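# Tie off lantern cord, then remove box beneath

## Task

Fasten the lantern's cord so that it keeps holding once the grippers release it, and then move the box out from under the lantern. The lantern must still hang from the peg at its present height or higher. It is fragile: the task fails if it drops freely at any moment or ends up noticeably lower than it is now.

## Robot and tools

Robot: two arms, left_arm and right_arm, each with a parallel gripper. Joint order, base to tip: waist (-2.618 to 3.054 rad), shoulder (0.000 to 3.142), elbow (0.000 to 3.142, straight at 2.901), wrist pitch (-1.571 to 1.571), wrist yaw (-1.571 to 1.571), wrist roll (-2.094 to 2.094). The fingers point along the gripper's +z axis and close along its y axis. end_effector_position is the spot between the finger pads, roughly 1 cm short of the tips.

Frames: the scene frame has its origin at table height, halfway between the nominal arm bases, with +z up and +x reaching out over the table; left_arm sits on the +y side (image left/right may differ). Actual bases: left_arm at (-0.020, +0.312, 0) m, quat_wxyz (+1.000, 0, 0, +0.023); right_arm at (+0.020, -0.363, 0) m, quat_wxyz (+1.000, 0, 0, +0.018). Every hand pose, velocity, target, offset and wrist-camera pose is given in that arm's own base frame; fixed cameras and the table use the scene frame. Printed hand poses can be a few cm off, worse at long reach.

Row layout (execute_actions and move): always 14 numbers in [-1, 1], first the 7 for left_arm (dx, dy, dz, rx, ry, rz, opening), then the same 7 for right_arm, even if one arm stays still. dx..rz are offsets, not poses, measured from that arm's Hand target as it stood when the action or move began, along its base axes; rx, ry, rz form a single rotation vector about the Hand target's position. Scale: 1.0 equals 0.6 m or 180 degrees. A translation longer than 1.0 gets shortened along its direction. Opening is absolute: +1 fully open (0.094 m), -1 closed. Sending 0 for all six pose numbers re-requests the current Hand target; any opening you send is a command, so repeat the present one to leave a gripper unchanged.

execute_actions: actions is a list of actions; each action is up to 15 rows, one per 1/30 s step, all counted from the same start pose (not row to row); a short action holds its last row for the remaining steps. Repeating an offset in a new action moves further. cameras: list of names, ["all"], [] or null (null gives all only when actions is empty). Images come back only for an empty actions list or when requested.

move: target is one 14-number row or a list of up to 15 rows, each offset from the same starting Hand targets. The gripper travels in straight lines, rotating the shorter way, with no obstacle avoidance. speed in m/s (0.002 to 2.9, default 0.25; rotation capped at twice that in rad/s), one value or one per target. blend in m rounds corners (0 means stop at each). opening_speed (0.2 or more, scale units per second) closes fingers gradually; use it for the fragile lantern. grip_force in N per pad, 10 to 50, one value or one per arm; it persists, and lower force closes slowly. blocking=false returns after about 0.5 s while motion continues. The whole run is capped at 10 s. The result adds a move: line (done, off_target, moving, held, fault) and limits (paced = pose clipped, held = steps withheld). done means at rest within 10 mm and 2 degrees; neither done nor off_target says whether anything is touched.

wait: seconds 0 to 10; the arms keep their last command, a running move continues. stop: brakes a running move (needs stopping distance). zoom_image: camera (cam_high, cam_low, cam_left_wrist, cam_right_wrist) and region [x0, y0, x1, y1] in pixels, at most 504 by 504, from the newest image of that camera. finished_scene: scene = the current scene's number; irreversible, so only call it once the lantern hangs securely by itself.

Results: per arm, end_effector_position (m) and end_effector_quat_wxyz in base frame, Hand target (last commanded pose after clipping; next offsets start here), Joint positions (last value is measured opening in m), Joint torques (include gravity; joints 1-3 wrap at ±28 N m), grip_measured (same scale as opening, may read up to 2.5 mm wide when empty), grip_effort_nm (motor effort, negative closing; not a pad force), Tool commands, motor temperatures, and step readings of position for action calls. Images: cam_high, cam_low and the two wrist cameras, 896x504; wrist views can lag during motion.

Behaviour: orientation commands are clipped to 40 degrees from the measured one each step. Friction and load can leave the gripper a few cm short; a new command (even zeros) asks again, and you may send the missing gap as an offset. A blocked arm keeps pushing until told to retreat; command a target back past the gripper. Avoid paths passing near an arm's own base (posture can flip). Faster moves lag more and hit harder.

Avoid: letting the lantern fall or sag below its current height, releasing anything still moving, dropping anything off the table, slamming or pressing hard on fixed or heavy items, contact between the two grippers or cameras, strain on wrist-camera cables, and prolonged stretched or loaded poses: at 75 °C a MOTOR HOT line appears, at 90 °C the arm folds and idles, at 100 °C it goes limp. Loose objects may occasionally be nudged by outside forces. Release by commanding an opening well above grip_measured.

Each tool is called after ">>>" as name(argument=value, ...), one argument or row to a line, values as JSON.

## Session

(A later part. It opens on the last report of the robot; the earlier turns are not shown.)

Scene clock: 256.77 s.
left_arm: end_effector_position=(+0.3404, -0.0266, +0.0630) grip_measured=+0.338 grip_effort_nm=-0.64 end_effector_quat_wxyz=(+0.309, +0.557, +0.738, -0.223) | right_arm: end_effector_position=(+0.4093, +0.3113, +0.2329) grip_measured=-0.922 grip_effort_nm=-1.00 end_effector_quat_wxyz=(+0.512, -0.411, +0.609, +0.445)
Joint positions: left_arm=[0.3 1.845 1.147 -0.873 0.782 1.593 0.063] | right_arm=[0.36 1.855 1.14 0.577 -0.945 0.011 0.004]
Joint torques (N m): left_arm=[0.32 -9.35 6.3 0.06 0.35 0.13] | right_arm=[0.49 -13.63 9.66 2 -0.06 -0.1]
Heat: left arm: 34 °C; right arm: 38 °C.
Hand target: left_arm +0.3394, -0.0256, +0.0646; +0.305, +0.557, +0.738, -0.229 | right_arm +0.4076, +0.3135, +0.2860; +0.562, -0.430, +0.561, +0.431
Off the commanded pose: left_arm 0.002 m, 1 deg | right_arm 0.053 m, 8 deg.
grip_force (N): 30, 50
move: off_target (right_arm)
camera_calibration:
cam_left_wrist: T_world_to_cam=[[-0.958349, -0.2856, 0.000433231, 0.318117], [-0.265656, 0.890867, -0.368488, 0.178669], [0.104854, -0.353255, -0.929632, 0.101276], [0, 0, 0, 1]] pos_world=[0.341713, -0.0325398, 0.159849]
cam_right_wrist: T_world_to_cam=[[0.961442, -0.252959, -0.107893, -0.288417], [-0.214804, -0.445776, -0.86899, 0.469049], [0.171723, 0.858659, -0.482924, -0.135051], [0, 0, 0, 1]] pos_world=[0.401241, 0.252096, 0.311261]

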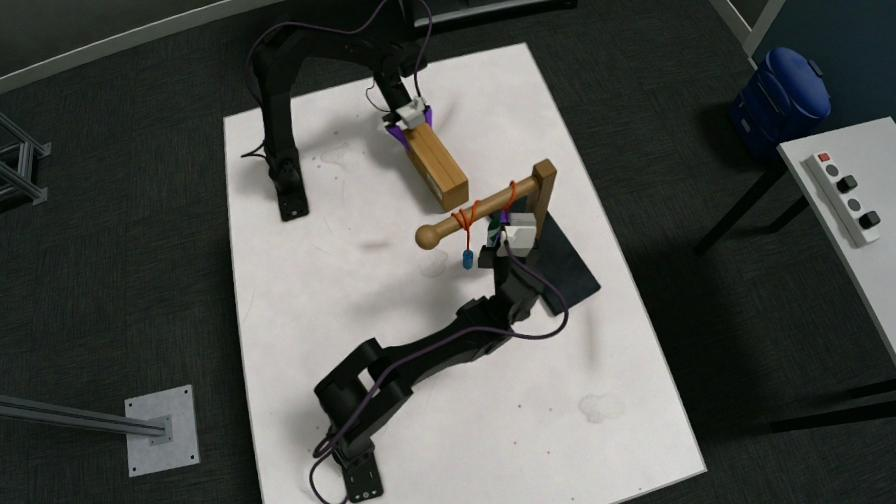

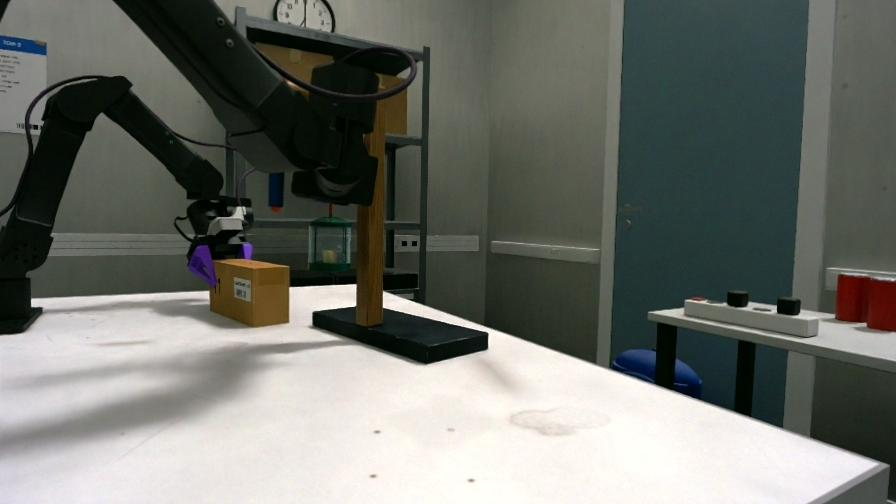

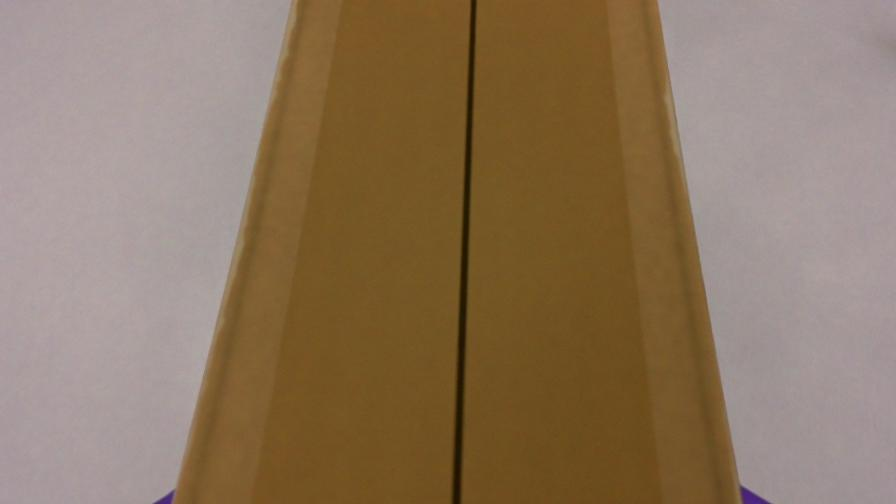

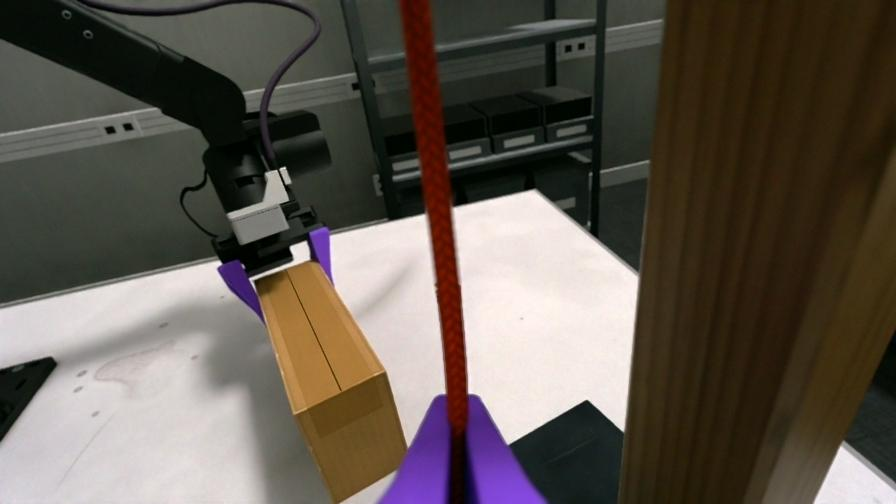

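>>> move(
  target=[
    [0,0,-0.006,0,0,0,0.2,0,0,0,0,0,0,-1],
    [0,0,-0.006,0,0,0,0.9,0,0,0,0,0,0,-1],
    [-0.04,0.14,0.16,0,0,0,0.9,0,0,0,0,0,0,-1],
  ],
  speed=0.08,
  opening_speed=0.8,
  cameras=["cam_high"],
)

>>> move(
  target=[0,0,0,0,0,0,0.9,-0.004,0,-0.05,0,0,0,-1],
  speed=0.02,
  cameras=["cam_low","cam_left_wrist","cam_right_wrist"],
)

>>> zoom_image(
  camera="cam_low",
  region=[240, 150, 440, 350],
)

Scene clock: 262.77 s.
left_arm: end_effector_position=(+0.3133, +0.0569, +0.1621) grip_measured=+0.899 grip_effort_nm=0.09 end_effector_quat_wxyz=(+0.304, +0.559, +0.739, -0.221) | right_arm: end_effector_position=(+0.4093, +0.3113, +0.2329) grip_measured=-0.922 grip_effort_nm=-1.00 end_effector_quat_wxyz=(+0.512, -0.411, +0.609, +0.445)
Joint positions: left_arm=[0.566 1.857 1.568 -1.536 0.736 1.96 0.089] | right_arm=[0.36 1.855 1.14 0.577 -0.945 0.011 0.004]
Joint torques (N m): left_arm=[0.27 -8.12 6.43 -0.32 0.36 0.05] | right_arm=[0.46 -13.65 9.69 2 -0.05 -0.08]
Heat: left arm: 33 °C; right arm: 39 °C.
Hand target: left_arm +0.3154, +0.0583, +0.1607; +0.305, +0.557, +0.738, -0.229 | right_arm +0.4076, +0.3135, +0.2860; +0.562, -0.430, +0.561, +0.431
Off the commanded pose: left_arm 0.003 m, 1 deg | right_arm 0.053 m, 8 deg.
grip_force (N): 30, 50
move: off_target (right_arm)
Images, in order (width x height): cam_high 896x504.

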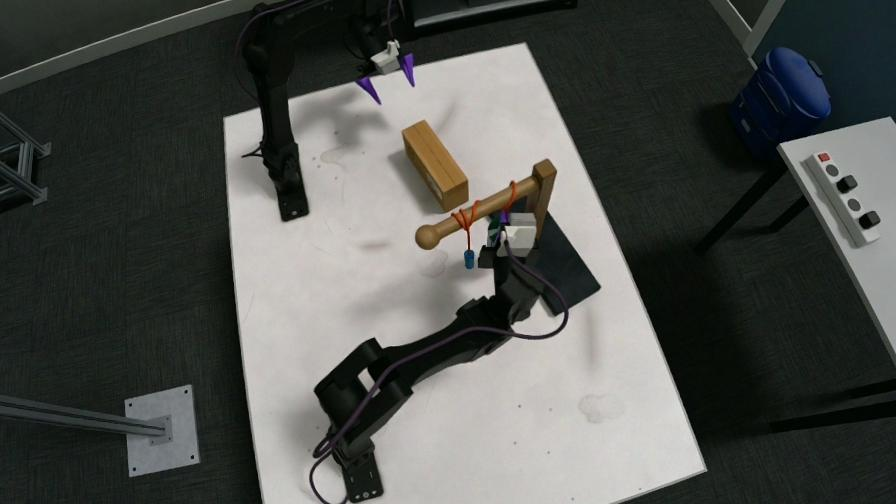

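Scene clock: 264.73 s.
left_arm: end_effector_position=(+0.3133, +0.0568, +0.1621) grip_measured=+0.899 grip_effort_nm=0.09 end_effector_quat_wxyz=(+0.304, +0.559, +0.739, -0.221) | right_arm: end_effector_position=(+0.4077, +0.3106, +0.2398) grip_measured=-0.922 grip_effort_nm=-1.00 end_effector_quat_wxyz=(+0.535, -0.418, +0.589, +0.439)
Joint positions: left_arm=[0.566 1.857 1.568 -1.536 0.736 1.961 0.089] | right_arm=[0.36 1.852 1.118 0.661 -0.944 0.01 0.004]
Joint torques (N m): left_arm=[0.25 -8.17 6.43 -0.32 0.38 0.08] | right_arm=[0.64 -9.85 6.34 2.19 0 -0.13]
Heat: left arm: 33 °C; right arm: 39 °C.
Hand target: left_arm +0.3154, +0.0583, +0.1607; +0.305, +0.557, +0.738, -0.229 | right_arm +0.4052, +0.3135, +0.2561; +0.562, -0.430, +0.561, +0.431
Off the commanded pose: left_arm 0.003 m, 1 deg | right_arm 0.017 m, 5 deg.
grip_force (N): 30, 50
move: off_target (right_arm)
camera_calibration:
cam_left_wrist: T_world_to_cam=[[-0.95939, -0.282079, 0.00143074, 0.315916], [-0.263868, 0.895636, -0.358065, 0.131188], [0.0997213, -0.343902, -0.933695, 0.227519], [0, 0, 0, 1]] pos_world=[0.315014, 0.049861, 0.258955]
cam_right_wrist: T_world_to_cam=[[0.966312, -0.251429, -0.05499, -0.301447], [-0.161563, -0.426268, -0.890052, 0.451709], [0.200344, 0.868953, -0.45253, -0.152978], [0, 0, 0, 1]] pos_world=[0.394919, 0.249688, 0.316241]
Images, in order (width x height): cam_low 896x504, cam_left_wrist 896x504, cam_right_wrist 896x504.

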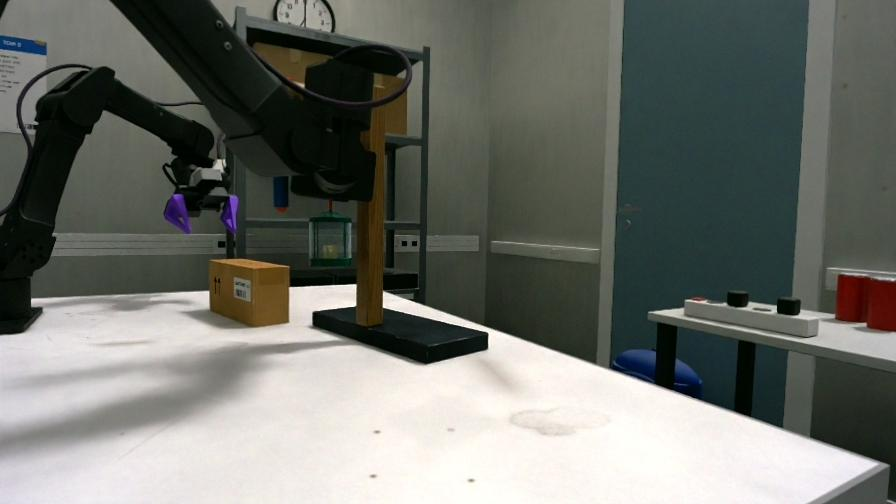

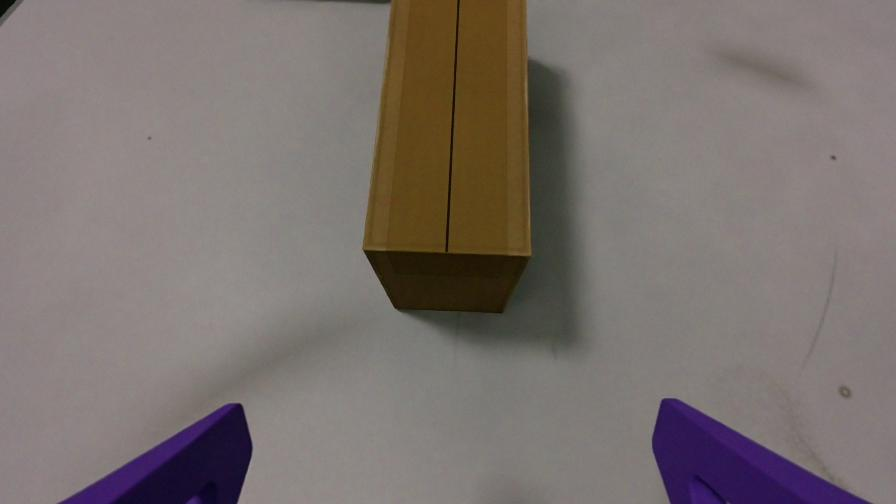

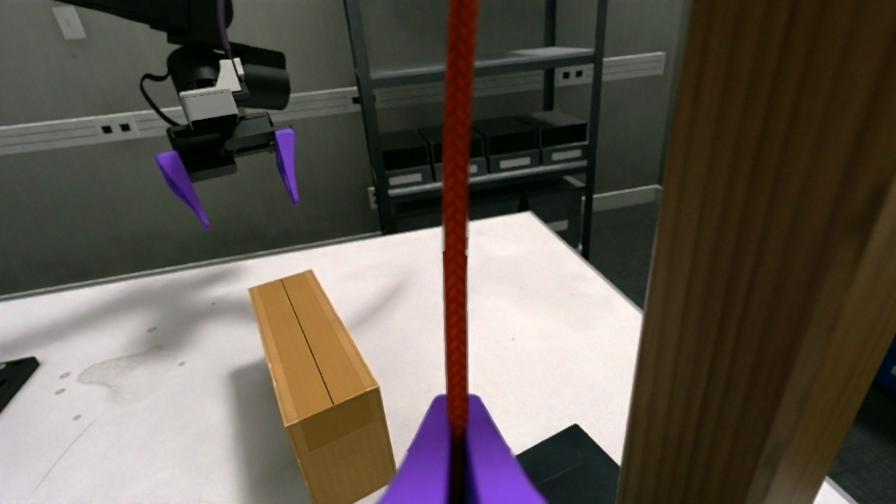

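Scaled by 2.520 from the camera's 896x504 image, which has a finer 1280x720 frame.

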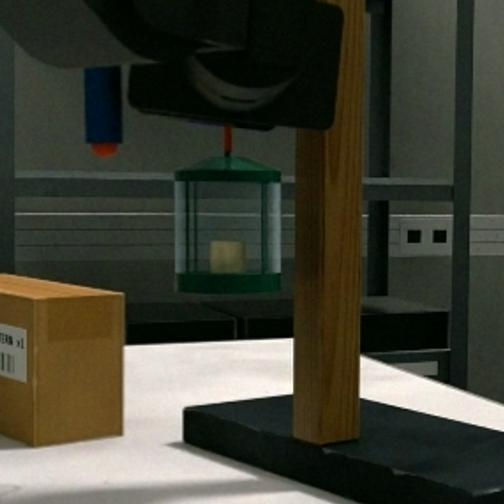

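>>> move(
  target=[0,0,0,0,0,0,0.9,0,0,-0.04,0,0,0,-1],
  speed=0.02,
  cameras=["cam_low","cam_right_wrist"],
)

>>> zoom_image(
  camera="cam_low",
  region=[240, 150, 440, 350],
)

Scene clock: 271.70 s.
left_arm: end_effector_position=(+0.3133, +0.0568, +0.1621) grip_measured=+0.899 grip_effort_nm=0.09 end_effector_quat_wxyz=(+0.304, +0.559, +0.739, -0.221) | right_arm: end_effector_position=(+0.4063, +0.3101, +0.2254) grip_measured=-0.922 grip_effort_nm=-1.00 end_effector_quat_wxyz=(+0.544, -0.422, +0.580, +0.436)
Joint positions: left_arm=[0.566 1.857 1.568 -1.536 0.736 1.961 0.089] | right_arm=[0.36 1.883 1.074 0.76 -0.944 0.007 0.004]
Joint torques (N m): left_arm=[0.31 -8.14 6.46 -0.32 0.37 0.07] | right_arm=[0.65 -8.65 6.01 2.14 0.02 -0.1]
Heat: left arm: 33 °C; right arm: 39 °C.
Hand target: left_arm +0.3154, +0.0583, +0.1607; +0.305, +0.557, +0.738, -0.229 | right_arm +0.4052, +0.3135, +0.2320; +0.562, -0.430, +0.561, +0.431
Off the commanded pose: left_arm 0.003 m, 1 deg | right_arm 0.008 m, 3 deg.
grip_force (N): 30, 50
move: off_target (right_arm)
camera_calibration:
cam_right_wrist: T_world_to_cam=[[0.967439, -0.251027, -0.0323706, -0.306713], [-0.138797, -0.419215, -0.897215, 0.428656], [0.211655, 0.872493, -0.440406, -0.167198], [0, 0, 0, 1]] pos_world=[0.391611, 0.248585, 0.301033]
Images, in order (width x height): cam_low 896x504, cam_right_wrist 896x504.

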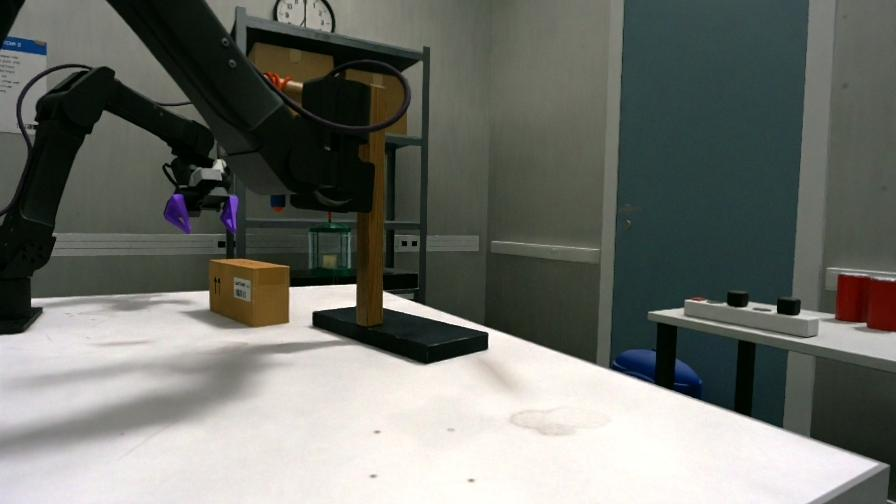

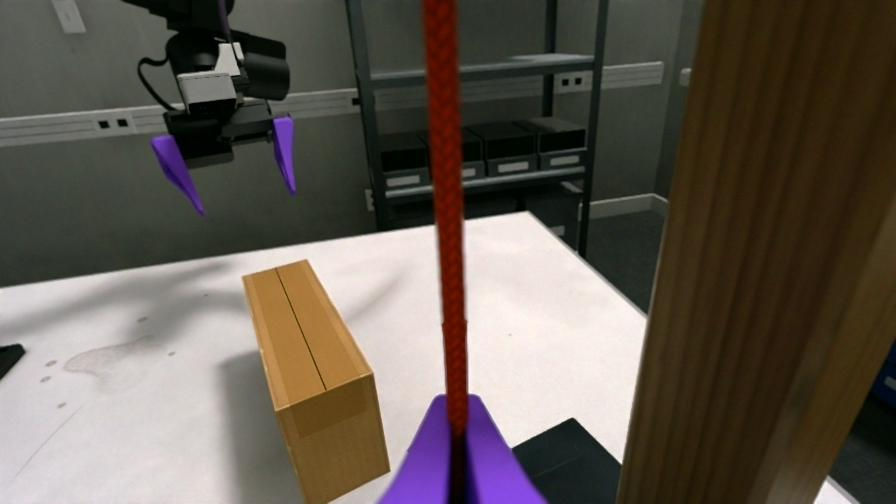

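Scaled by 2.520 from the camera's 896x504 image, which has a finer 1280x720 frame.

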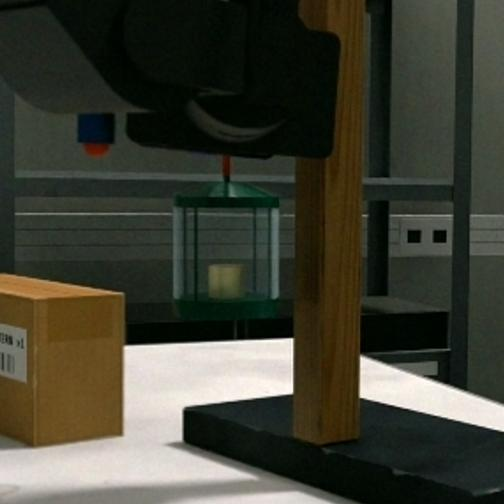

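>>> move(
  target=[0,0,0,0,0,0,0.9,0,0,-0.015,0,0,0,-1],
  speed=0.02,
  cameras=["cam_low","cam_right_wrist"],
)

>>> zoom_image(
  camera="cam_low",
  region=[240, 150, 440, 350],
)

Scene clock: 274.20 s.
left_arm: end_effector_position=(+0.3133, +0.0568, +0.1621) grip_measured=+0.899 grip_effort_nm=0.09 end_effector_quat_wxyz=(+0.304, +0.559, +0.739, -0.221) | right_arm: end_effector_position=(+0.4065, +0.3102, +0.2217) grip_measured=-0.922 grip_effort_nm=-1.00 end_effector_quat_wxyz=(+0.551, -0.424, +0.573, +0.434)
Joint positions: left_arm=[0.566 1.857 1.568 -1.536 0.736 1.961 0.089] | right_arm=[0.36 1.899 1.062 0.81 -0.944 0.007 0.004]
Joint torques (N m): left_arm=[0.21 -8.09 6.42 -0.3 0.37 0.07] | right_arm=[0.68 -8.42 5.72 2.01 0.02 -0.07]
Heat: left arm: 33 °C; right arm: 39 °C.
Hand target: left_arm +0.3154, +0.0583, +0.1607; +0.305, +0.557, +0.738, -0.229 | right_arm +0.4052, +0.3135, +0.2231; +0.562, -0.430, +0.560, +0.431
Off the commanded pose: left_arm 0.003 m, 1 deg | right_arm 0.004 m, 2 deg.
grip_force (N): 30, 50
move: done
camera_calibration:
cam_right_wrist: T_world_to_cam=[[0.967913, -0.250827, -0.0151597, -0.311155], [-0.12106, -0.412591, -0.902836, 0.417424], [0.2202, 0.875702, -0.429718, -0.175749], [0, 0, 0, 1]] pos_world=[0.390404, 0.248083, 0.296626]
Images, in order (width x height): cam_low 896x504, cam_right_wrist 896x504.

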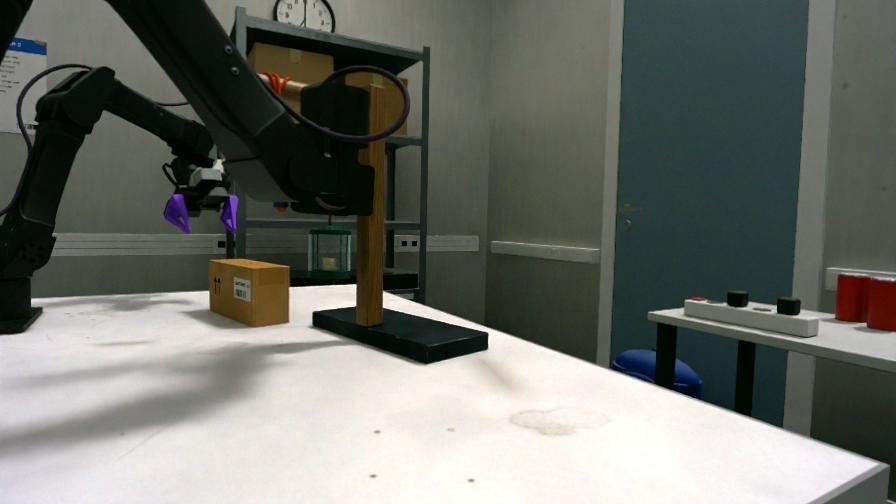

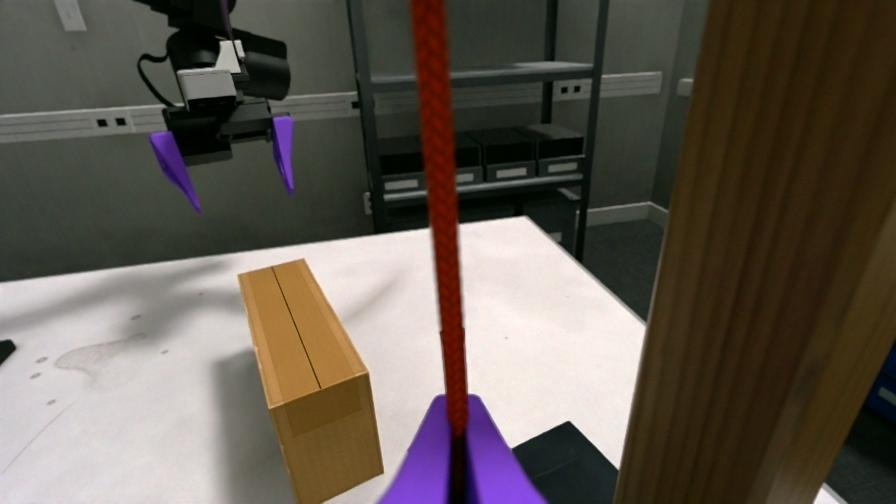

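Scaled by 2.520 from the camera's 896x504 image, which has a finer 1280x720 frame.

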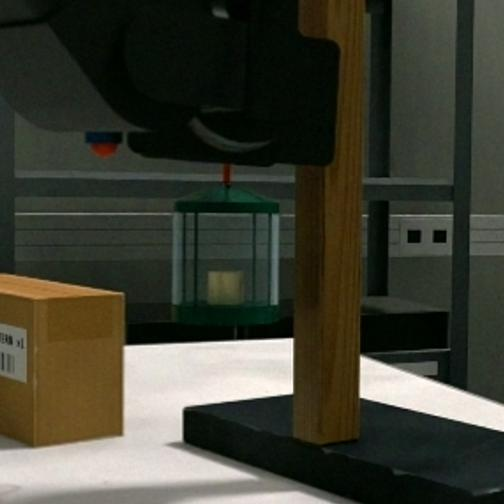

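>>> zoom_image(
  camera="cam_right_wrist",
  region=[250, 0, 650, 500],
)

>>> execute_actions(
  actions=[],
  cameras=["cam_high","cam_left_wrist"],
)

>>> zoom_image(
  camera="cam_high",
  region=[300, 40, 600, 300],
)

>>> zoom_image(
  camera="cam_left_wrist",
  region=[250, 0, 700, 300],
)

Scaled by 1.008 from the camera's 896x504 image, which has a finer 1280x720 frame.

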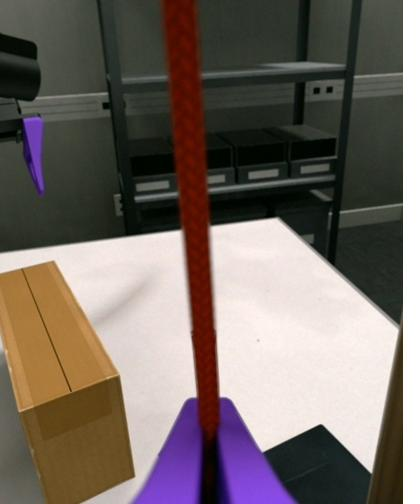

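Scene clock: 275.77 s.
left_arm: end_effector_position=(+0.3133, +0.0568, +0.1621) grip_measured=+0.899 grip_effort_nm=0.09 end_effector_quat_wxyz=(+0.304, +0.559, +0.739, -0.221) | right_arm: end_effector_position=(+0.4065, +0.3102, +0.2216) grip_measured=-0.922 grip_effort_nm=-1.00 end_effector_quat_wxyz=(+0.551, -0.424, +0.573, +0.434)
Joint positions: left_arm=[0.566 1.857 1.568 -1.536 0.736 1.961 0.089] | right_arm=[0.36 1.899 1.061 0.81 -0.944 0.007 0.004]
Joint velocities: within noise
Joint torques (N m): left_arm=[0.23 -8.16 6.42 -0.33 0.37 0.07] | right_arm=[0.65 -8.38 5.79 2.01 0.03 -0.08]
Motor temperatures (°C): left_arm=[23 28 30 33 26 26 26] | right_arm=[27 36 36 39 24 25 24]
Heat: left arm: 33 °C; right arm: 39 °C.
Hand target: left_arm +0.3154, +0.0583, +0.1607; +0.305, +0.557, +0.738, -0.229 | right_arm +0.4052, +0.3135, +0.2230; +0.562, -0.430, +0.561, +0.431
Tool commands: left_gripper/opening=+0.9 right_gripper/opening=-1.0
Off the commanded pose: left_arm 0.003 m, 1 deg | right_arm 0.004 m, 2 deg.
grip_force (N): 30, 50
camera_calibration:
cam_left_wrist: T_world_to_cam=[[-0.95939, -0.282079, 0.00143074, 0.315916], [-0.263868, 0.895636, -0.358065, 0.131188], [0.0997213, -0.343902, -0.933695, 0.227519], [0, 0, 0, 1]] pos_world=[0.315014, 0.049861, 0.258955]
Images, in order (width x height): cam_high 896x504, cam_left_wrist 896x504.

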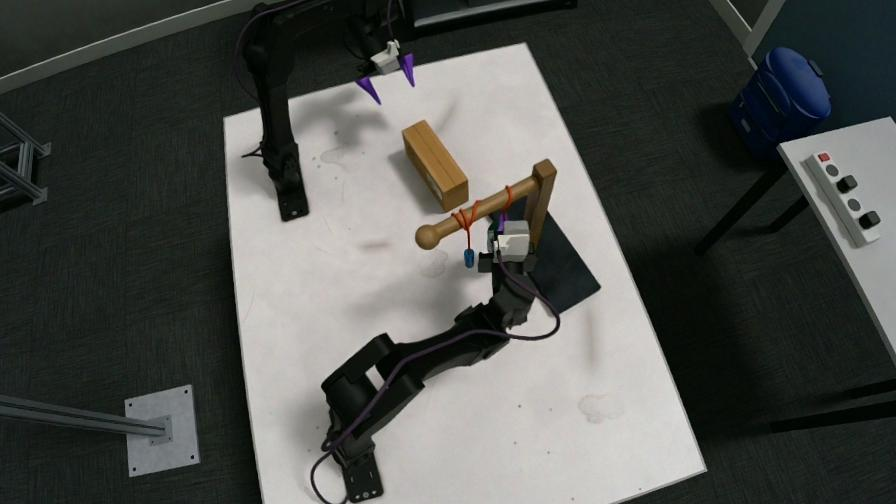

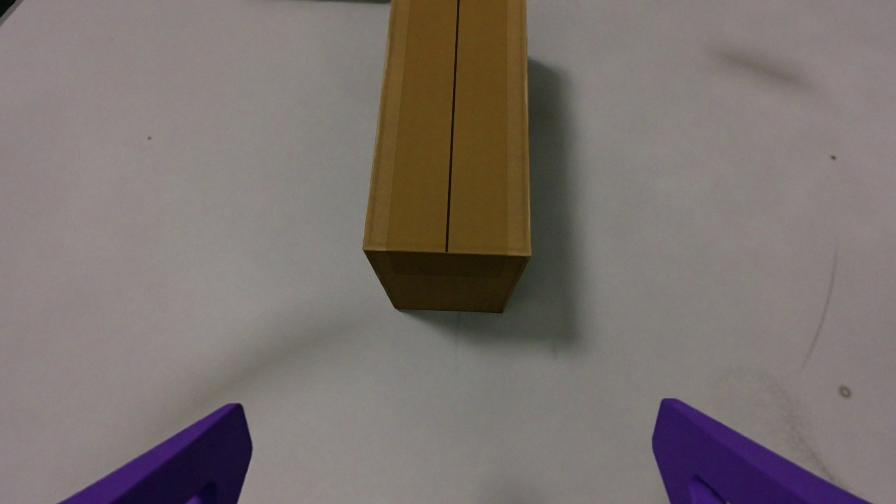

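Scaled by 1.680 from the camera's 896x504 image, which has a finer 1280x720 frame.

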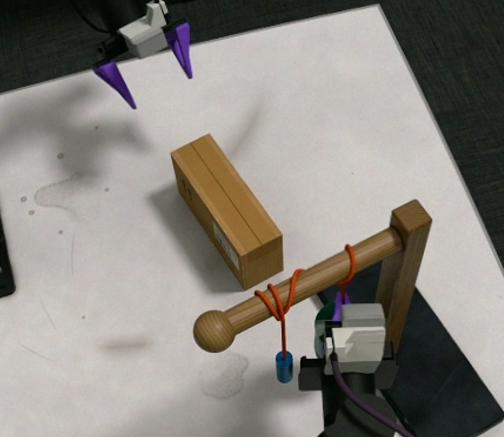

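Scaled by 1.120 from the camera's 896x504 image, which has a finer 1280x720 frame.

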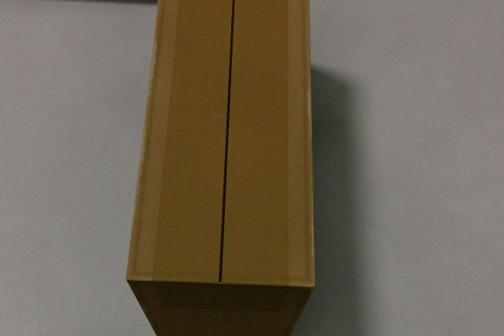

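>>> move(
  target=[0,0,0,0,0,0,0.9,0,0,-0.008,0,0,0,-1],
  speed=0.02,
  cameras=["cam_low","cam_right_wrist"],
)

>>> zoom_image(
  camera="cam_low",
  region=[240, 150, 440, 350],
)

>>> zoom_image(
  camera="cam_right_wrist",
  region=[250, 0, 650, 500],
)

Scene clock: 277.83 s.
left_arm: end_effector_position=(+0.3133, +0.0568, +0.1621) grip_measured=+0.899 grip_effort_nm=0.09 end_effector_quat_wxyz=(+0.304, +0.559, +0.739, -0.221) | right_arm: end_effector_position=(+0.4066, +0.3102, +0.2202) grip_measured=-0.922 grip_effort_nm=-1.00 end_effector_quat_wxyz=(+0.555, -0.426, +0.569, +0.433)
Joint positions: left_arm=[0.566 1.857 1.568 -1.536 0.736 1.961 0.089] | right_arm=[0.36 1.908 1.056 0.837 -0.944 0.007 0.004]
Joint torques (N m): left_arm=[0.28 -8.13 6.46 -0.32 0.39 0.08] | right_arm=[0.66 -8.25 5.63 1.94 0.04 -0.07]
Heat: left arm: 32 °C; right arm: 39 °C.
Hand target: left_arm +0.3154, +0.0583, +0.1607; +0.305, +0.557, +0.738, -0.229 | right_arm +0.4052, +0.3135, +0.2183; +0.562, -0.430, +0.560, +0.431
Off the commanded pose: left_arm 0.003 m, 1 deg | right_arm 0.004 m, 1 deg.
grip_force (N): 30, 50
move: done
camera_calibration:
cam_right_wrist: T_world_to_cam=[[0.968033, -0.250782, -0.00461147, -0.313648], [-0.110128, -0.408439, -0.906118, 0.411071], [0.225355, 0.877659, -0.423001, -0.180641], [0, 0, 0, 1]] pos_world=[0.3896, 0.247781, 0.294621]
Images, in order (width x height): cam_low 896x504, cam_right_wrist 896x504.

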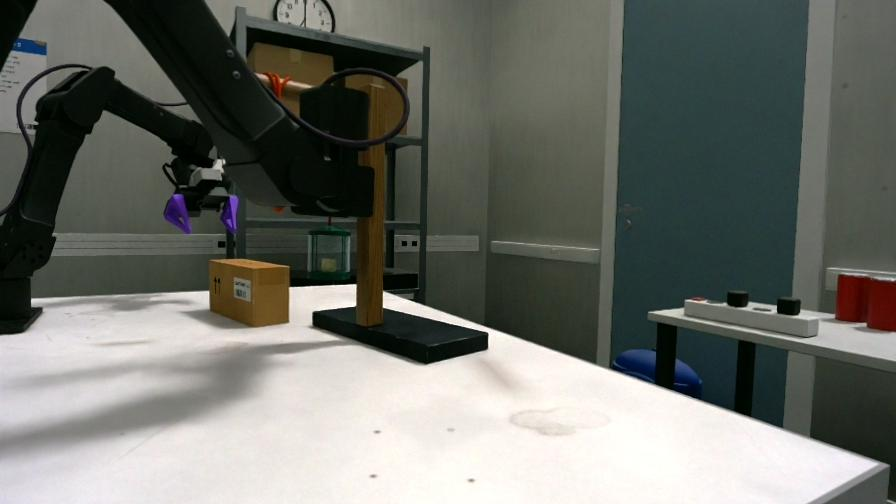

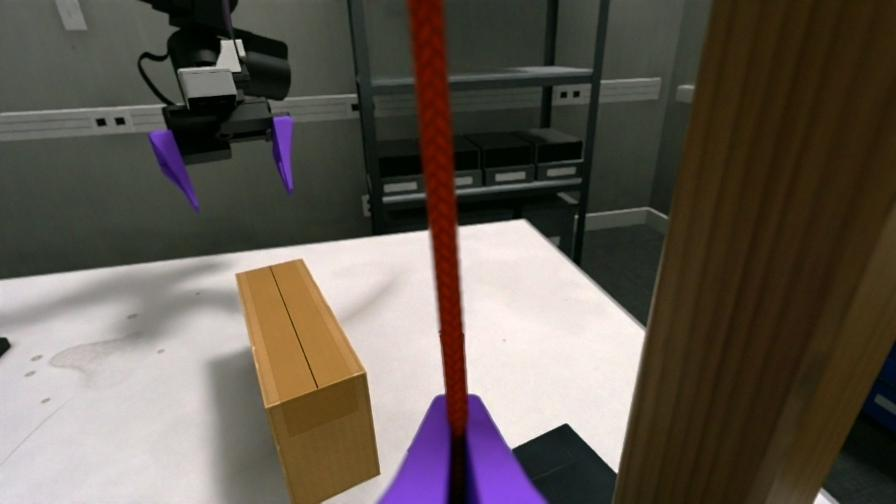

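Scaled by 2.520 from the camera's 896x504 image, which has a finer 1280x720 frame.

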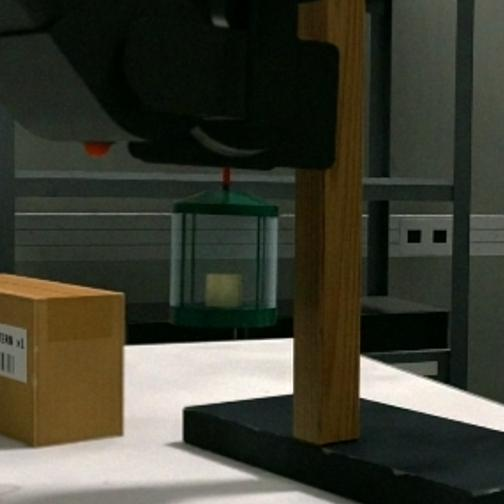

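Scaled by 1.008 from the camera's 896x504 image, which has a finer 1280x720 frame.

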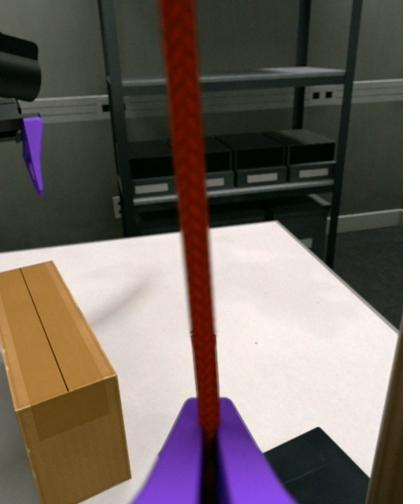

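>>> move(
  target=[0,0,0,0,0,0,0.9,0,0,-0.007,0,0,0,-1],
  speed=0.02,
  cameras=["cam_low","cam_right_wrist"],
)

>>> zoom_image(
  camera="cam_low",
  region=[240, 150, 440, 350],
)

>>> zoom_image(
  camera="cam_low",
  region=[240, 40, 440, 240],
)

Scene clock: 280.07 s.
left_arm: end_effector_position=(+0.3133, +0.0568, +0.1621) grip_measured=+0.899 grip_effort_nm=0.09 end_effector_quat_wxyz=(+0.304, +0.559, +0.739, -0.221) | right_arm: end_effector_position=(+0.4068, +0.3103, +0.2188) grip_measured=-0.922 grip_effort_nm=-1.00 end_effector_quat_wxyz=(+0.559, -0.427, +0.565, +0.432)
Joint positions: left_arm=[0.566 1.857 1.568 -1.536 0.736 1.961 0.089] | right_arm=[0.36 1.916 1.051 0.862 -0.944 0.007 0.004]
Joint torques (N m): left_arm=[0.27 -8.14 6.45 -0.31 0.37 0.08] | right_arm=[0.62 -8.16 5.48 1.86 0.03 -0.06]
Heat: left arm: 32 °C; right arm: 38 °C.
Hand target: left_arm +0.3154, +0.0583, +0.1607; +0.305, +0.557, +0.738, -0.229 | right_arm +0.4052, +0.3135, +0.2140; +0.562, -0.430, +0.561, +0.431
Off the commanded pose: left_arm 0.003 m, 1 deg | right_arm 0.006 m, 1 deg.
grip_force (N): 30, 50
move: done
camera_calibration:
cam_right_wrist: T_world_to_cam=[[0.968037, -0.250762, 0.00471923, -0.315765], [-0.10042, -0.404764, -0.90889, 0.405403], [0.229826, 0.879366, -0.417008, -0.184985], [0, 0, 0, 1]] pos_world=[0.388897, 0.24758, 0.292817]
Images, in order (width x height): cam_low 896x504, cam_right_wrist 896x504.

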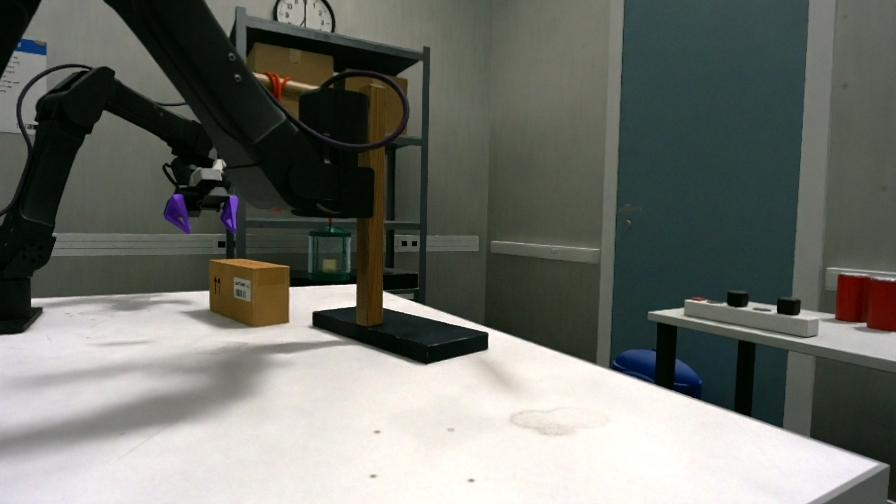

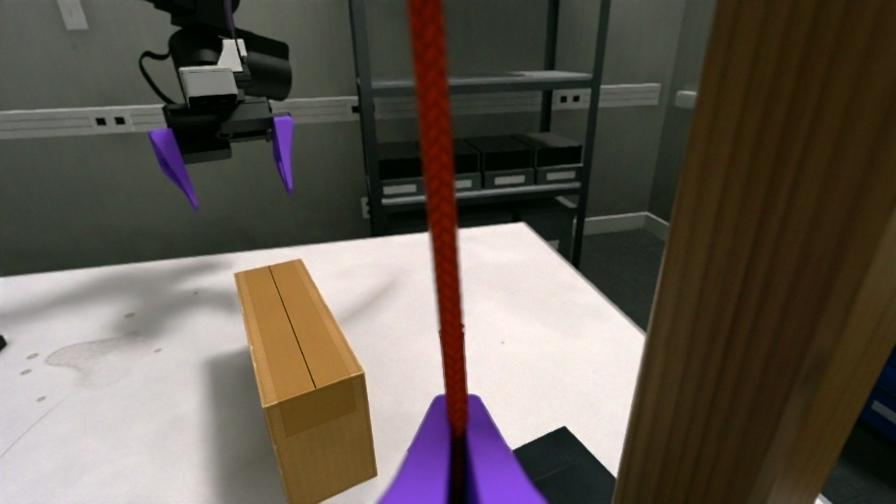

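Scaled by 2.520 from the camera's 896x504 image, which has a finer 1280x720 frame.

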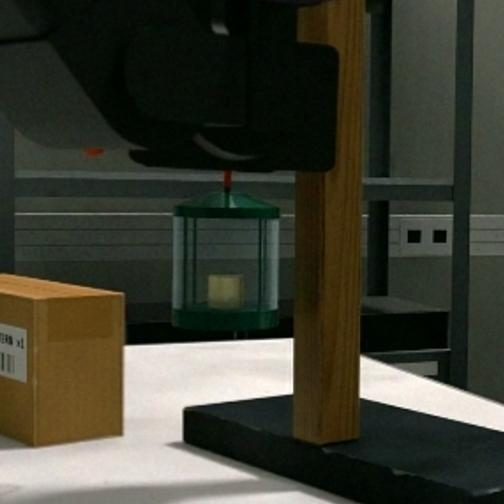

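Scaled by 2.520 from the camera's 896x504 image, which has a finer 1280x720 frame.

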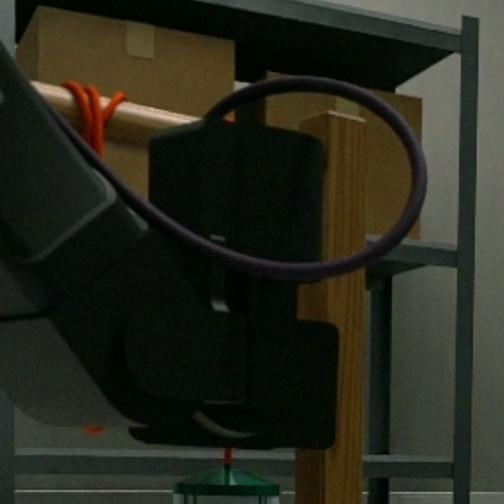

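>>> execute_actions(
  actions=[],
  cameras=["cam_high","cam_right_wrist"],
)

>>> zoom_image(
  camera="cam_high",
  region=[410, 140, 570, 280],
)

>>> zoom_image(
  camera="cam_right_wrist",
  region=[370, 0, 520, 140],
)

Scene clock: 285.77 s.
left_arm: end_effector_position=(+0.3133, +0.0568, +0.1621) grip_measured=+0.899 grip_effort_nm=0.09 end_effector_quat_wxyz=(+0.304, +0.559, +0.739, -0.221) | right_arm: end_effector_position=(+0.4067, +0.3102, +0.2187) grip_measured=-0.922 grip_effort_nm=-1.00 end_effector_quat_wxyz=(+0.559, -0.427, +0.565, +0.432)
Joint positions: left_arm=[0.566 1.857 1.568 -1.536 0.736 1.961 0.089] | right_arm=[0.36 1.916 1.05 0.862 -0.944 0.007 0.004]
Joint velocities: within noise
Joint torques (N m): left_arm=[0.28 -8.12 6.48 -0.31 0.38 0.08] | right_arm=[0.65 -8.13 5.45 1.86 0.03 -0.07]
Motor temperatures (°C): left_arm=[23 28 30 32 26 26 26] | right_arm=[27 36 35 38 24 25 24]
Heat: left arm: 32 °C; right arm: 38 °C.
Hand target: left_arm +0.3154, +0.0583, +0.1607; +0.305, +0.557, +0.738, -0.229 | right_arm +0.4052, +0.3135, +0.2139; +0.562, -0.430, +0.561, +0.431
Tool commands: left_gripper/opening=+0.9 right_gripper/opening=-1.0
Off the commanded pose: left_arm 0.003 m, 1 deg | right_arm 0.006 m, 1 deg.
grip_force (N): 30, 50
camera_calibration:
cam_right_wrist: T_world_to_cam=[[0.968037, -0.250762, 0.00471923, -0.315668], [-0.10042, -0.404764, -0.90889, 0.405302], [0.229826, 0.879366, -0.417008, -0.185003], [0, 0, 0, 1]] pos_world=[0.388797, 0.24758, 0.292717]
Images, in order (width x height): cam_high 896x504, cam_right_wrist 896x504.

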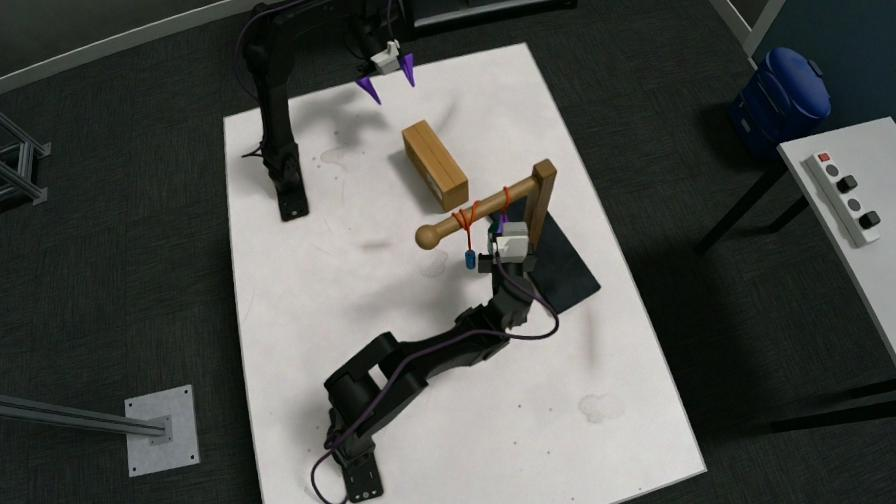

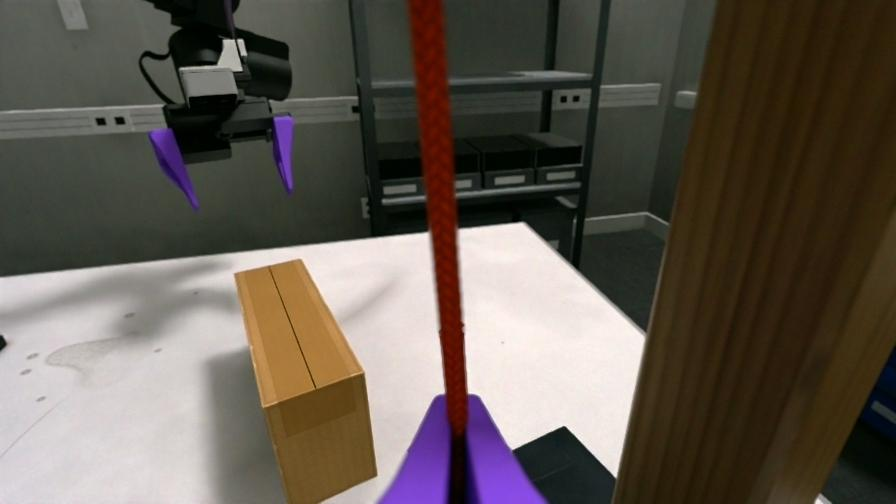

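Scaled by 3.150 from the camera's 896x504 image, which has a finer 1280x720 frame.

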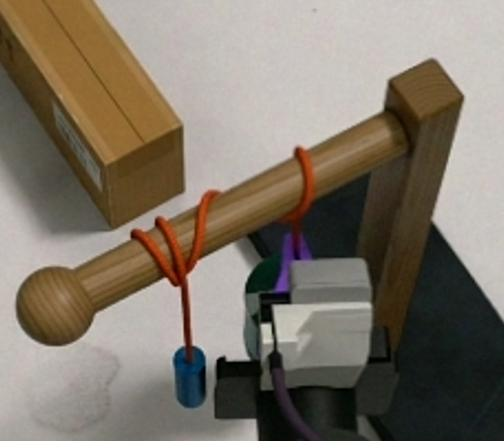

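Scaled by 3.360 from the camera's 896x504 image, which has a finer 1280x720 frame.

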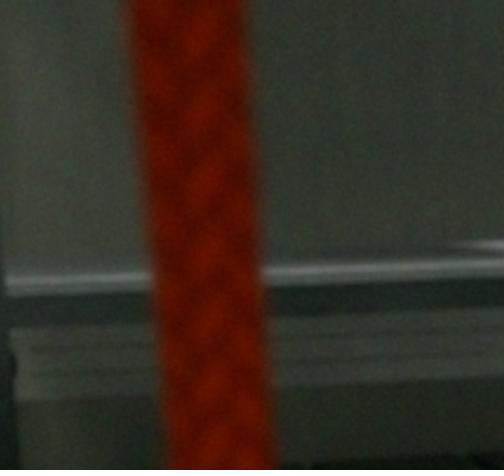

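>>> move(
  target=[0,0,0,0,0,0,0.9,0,0,0.065,0,0,0,-1],
  speed=0.03,
  cameras=["cam_high","cam_low"],
)

>>> zoom_image(
  camera="cam_low",
  region=[240, 150, 440, 350],
)

>>> zoom_image(
  camera="cam_high",
  region=[410, 140, 570, 280],
)

Scene clock: 288.87 s.
left_arm: end_effector_position=(+0.3133, +0.0568, +0.1621) grip_measured=+0.899 grip_effort_nm=0.09 end_effector_quat_wxyz=(+0.304, +0.559, +0.739, -0.221) | right_arm: end_effector_position=(+0.4066, +0.3102, +0.2160) grip_measured=-0.922 grip_effort_nm=-1.00 end_effector_quat_wxyz=(+0.532, -0.418, +0.591, +0.439)
Joint positions: left_arm=[0.566 1.857 1.568 -1.536 0.736 1.961 0.089] | right_arm=[0.36 1.892 1.072 0.737 -0.944 0.007 0.004]
Joint torques (N m): left_arm=[0.23 -8.16 6.42 -0.32 0.37 0.07] | right_arm=[0.65 -12.7 8.7 1.72 0 -0.04]
Heat: left arm: 32 °C; right arm: 38 °C.
Hand target: left_arm +0.3154, +0.0583, +0.1607; +0.305, +0.557, +0.738, -0.229 | right_arm +0.4052, +0.3135, +0.2531; +0.562, -0.430, +0.560, +0.431
Off the commanded pose: left_arm 0.003 m, 1 deg | right_arm 0.037 m, 5 deg.
grip_force (N): 30, 50
move: off_target (right_arm)
Images, in order (width x height): cam_high 896x504, cam_low 896x504.

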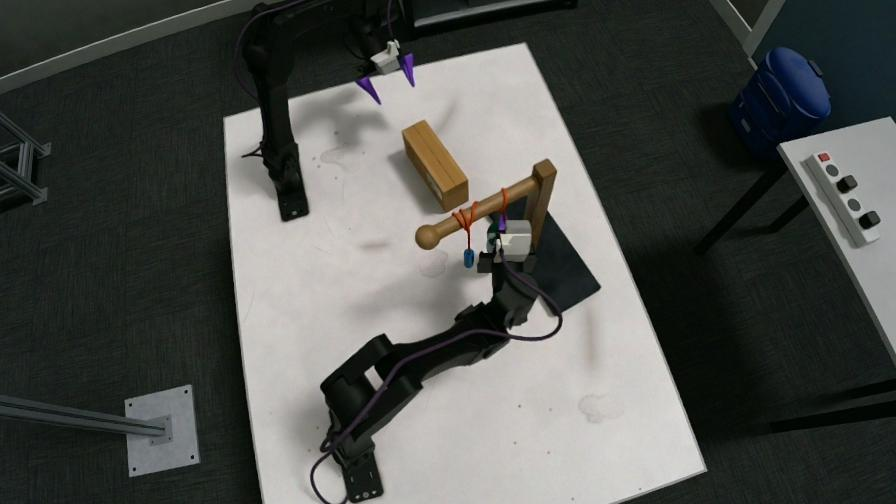

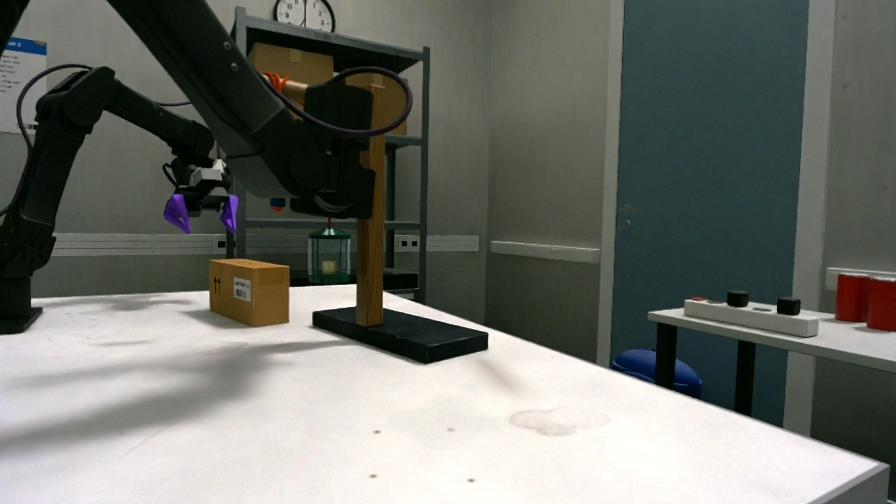

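Scaled by 2.520 from the camera's 896x504 image, which has a finer 1280x720 frame.

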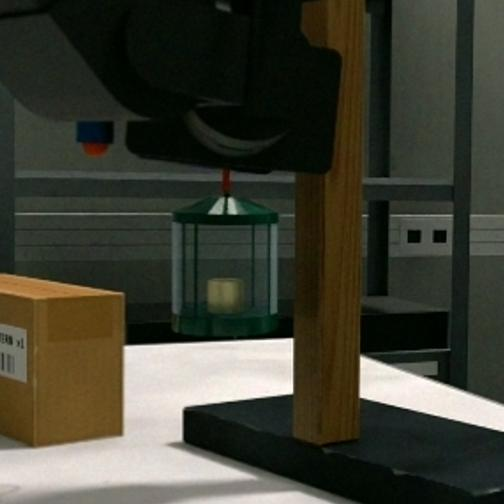

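Scaled by 3.150 from the camera's 896x504 image, which has a finer 1280x720 frame.

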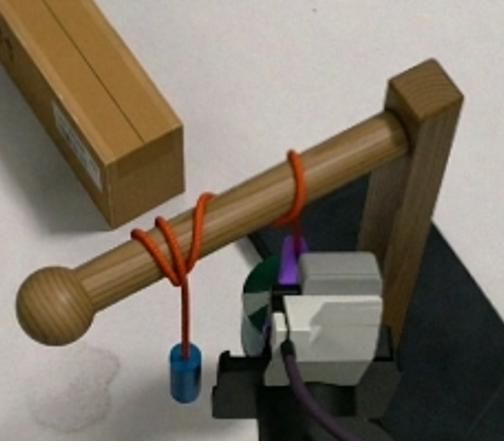

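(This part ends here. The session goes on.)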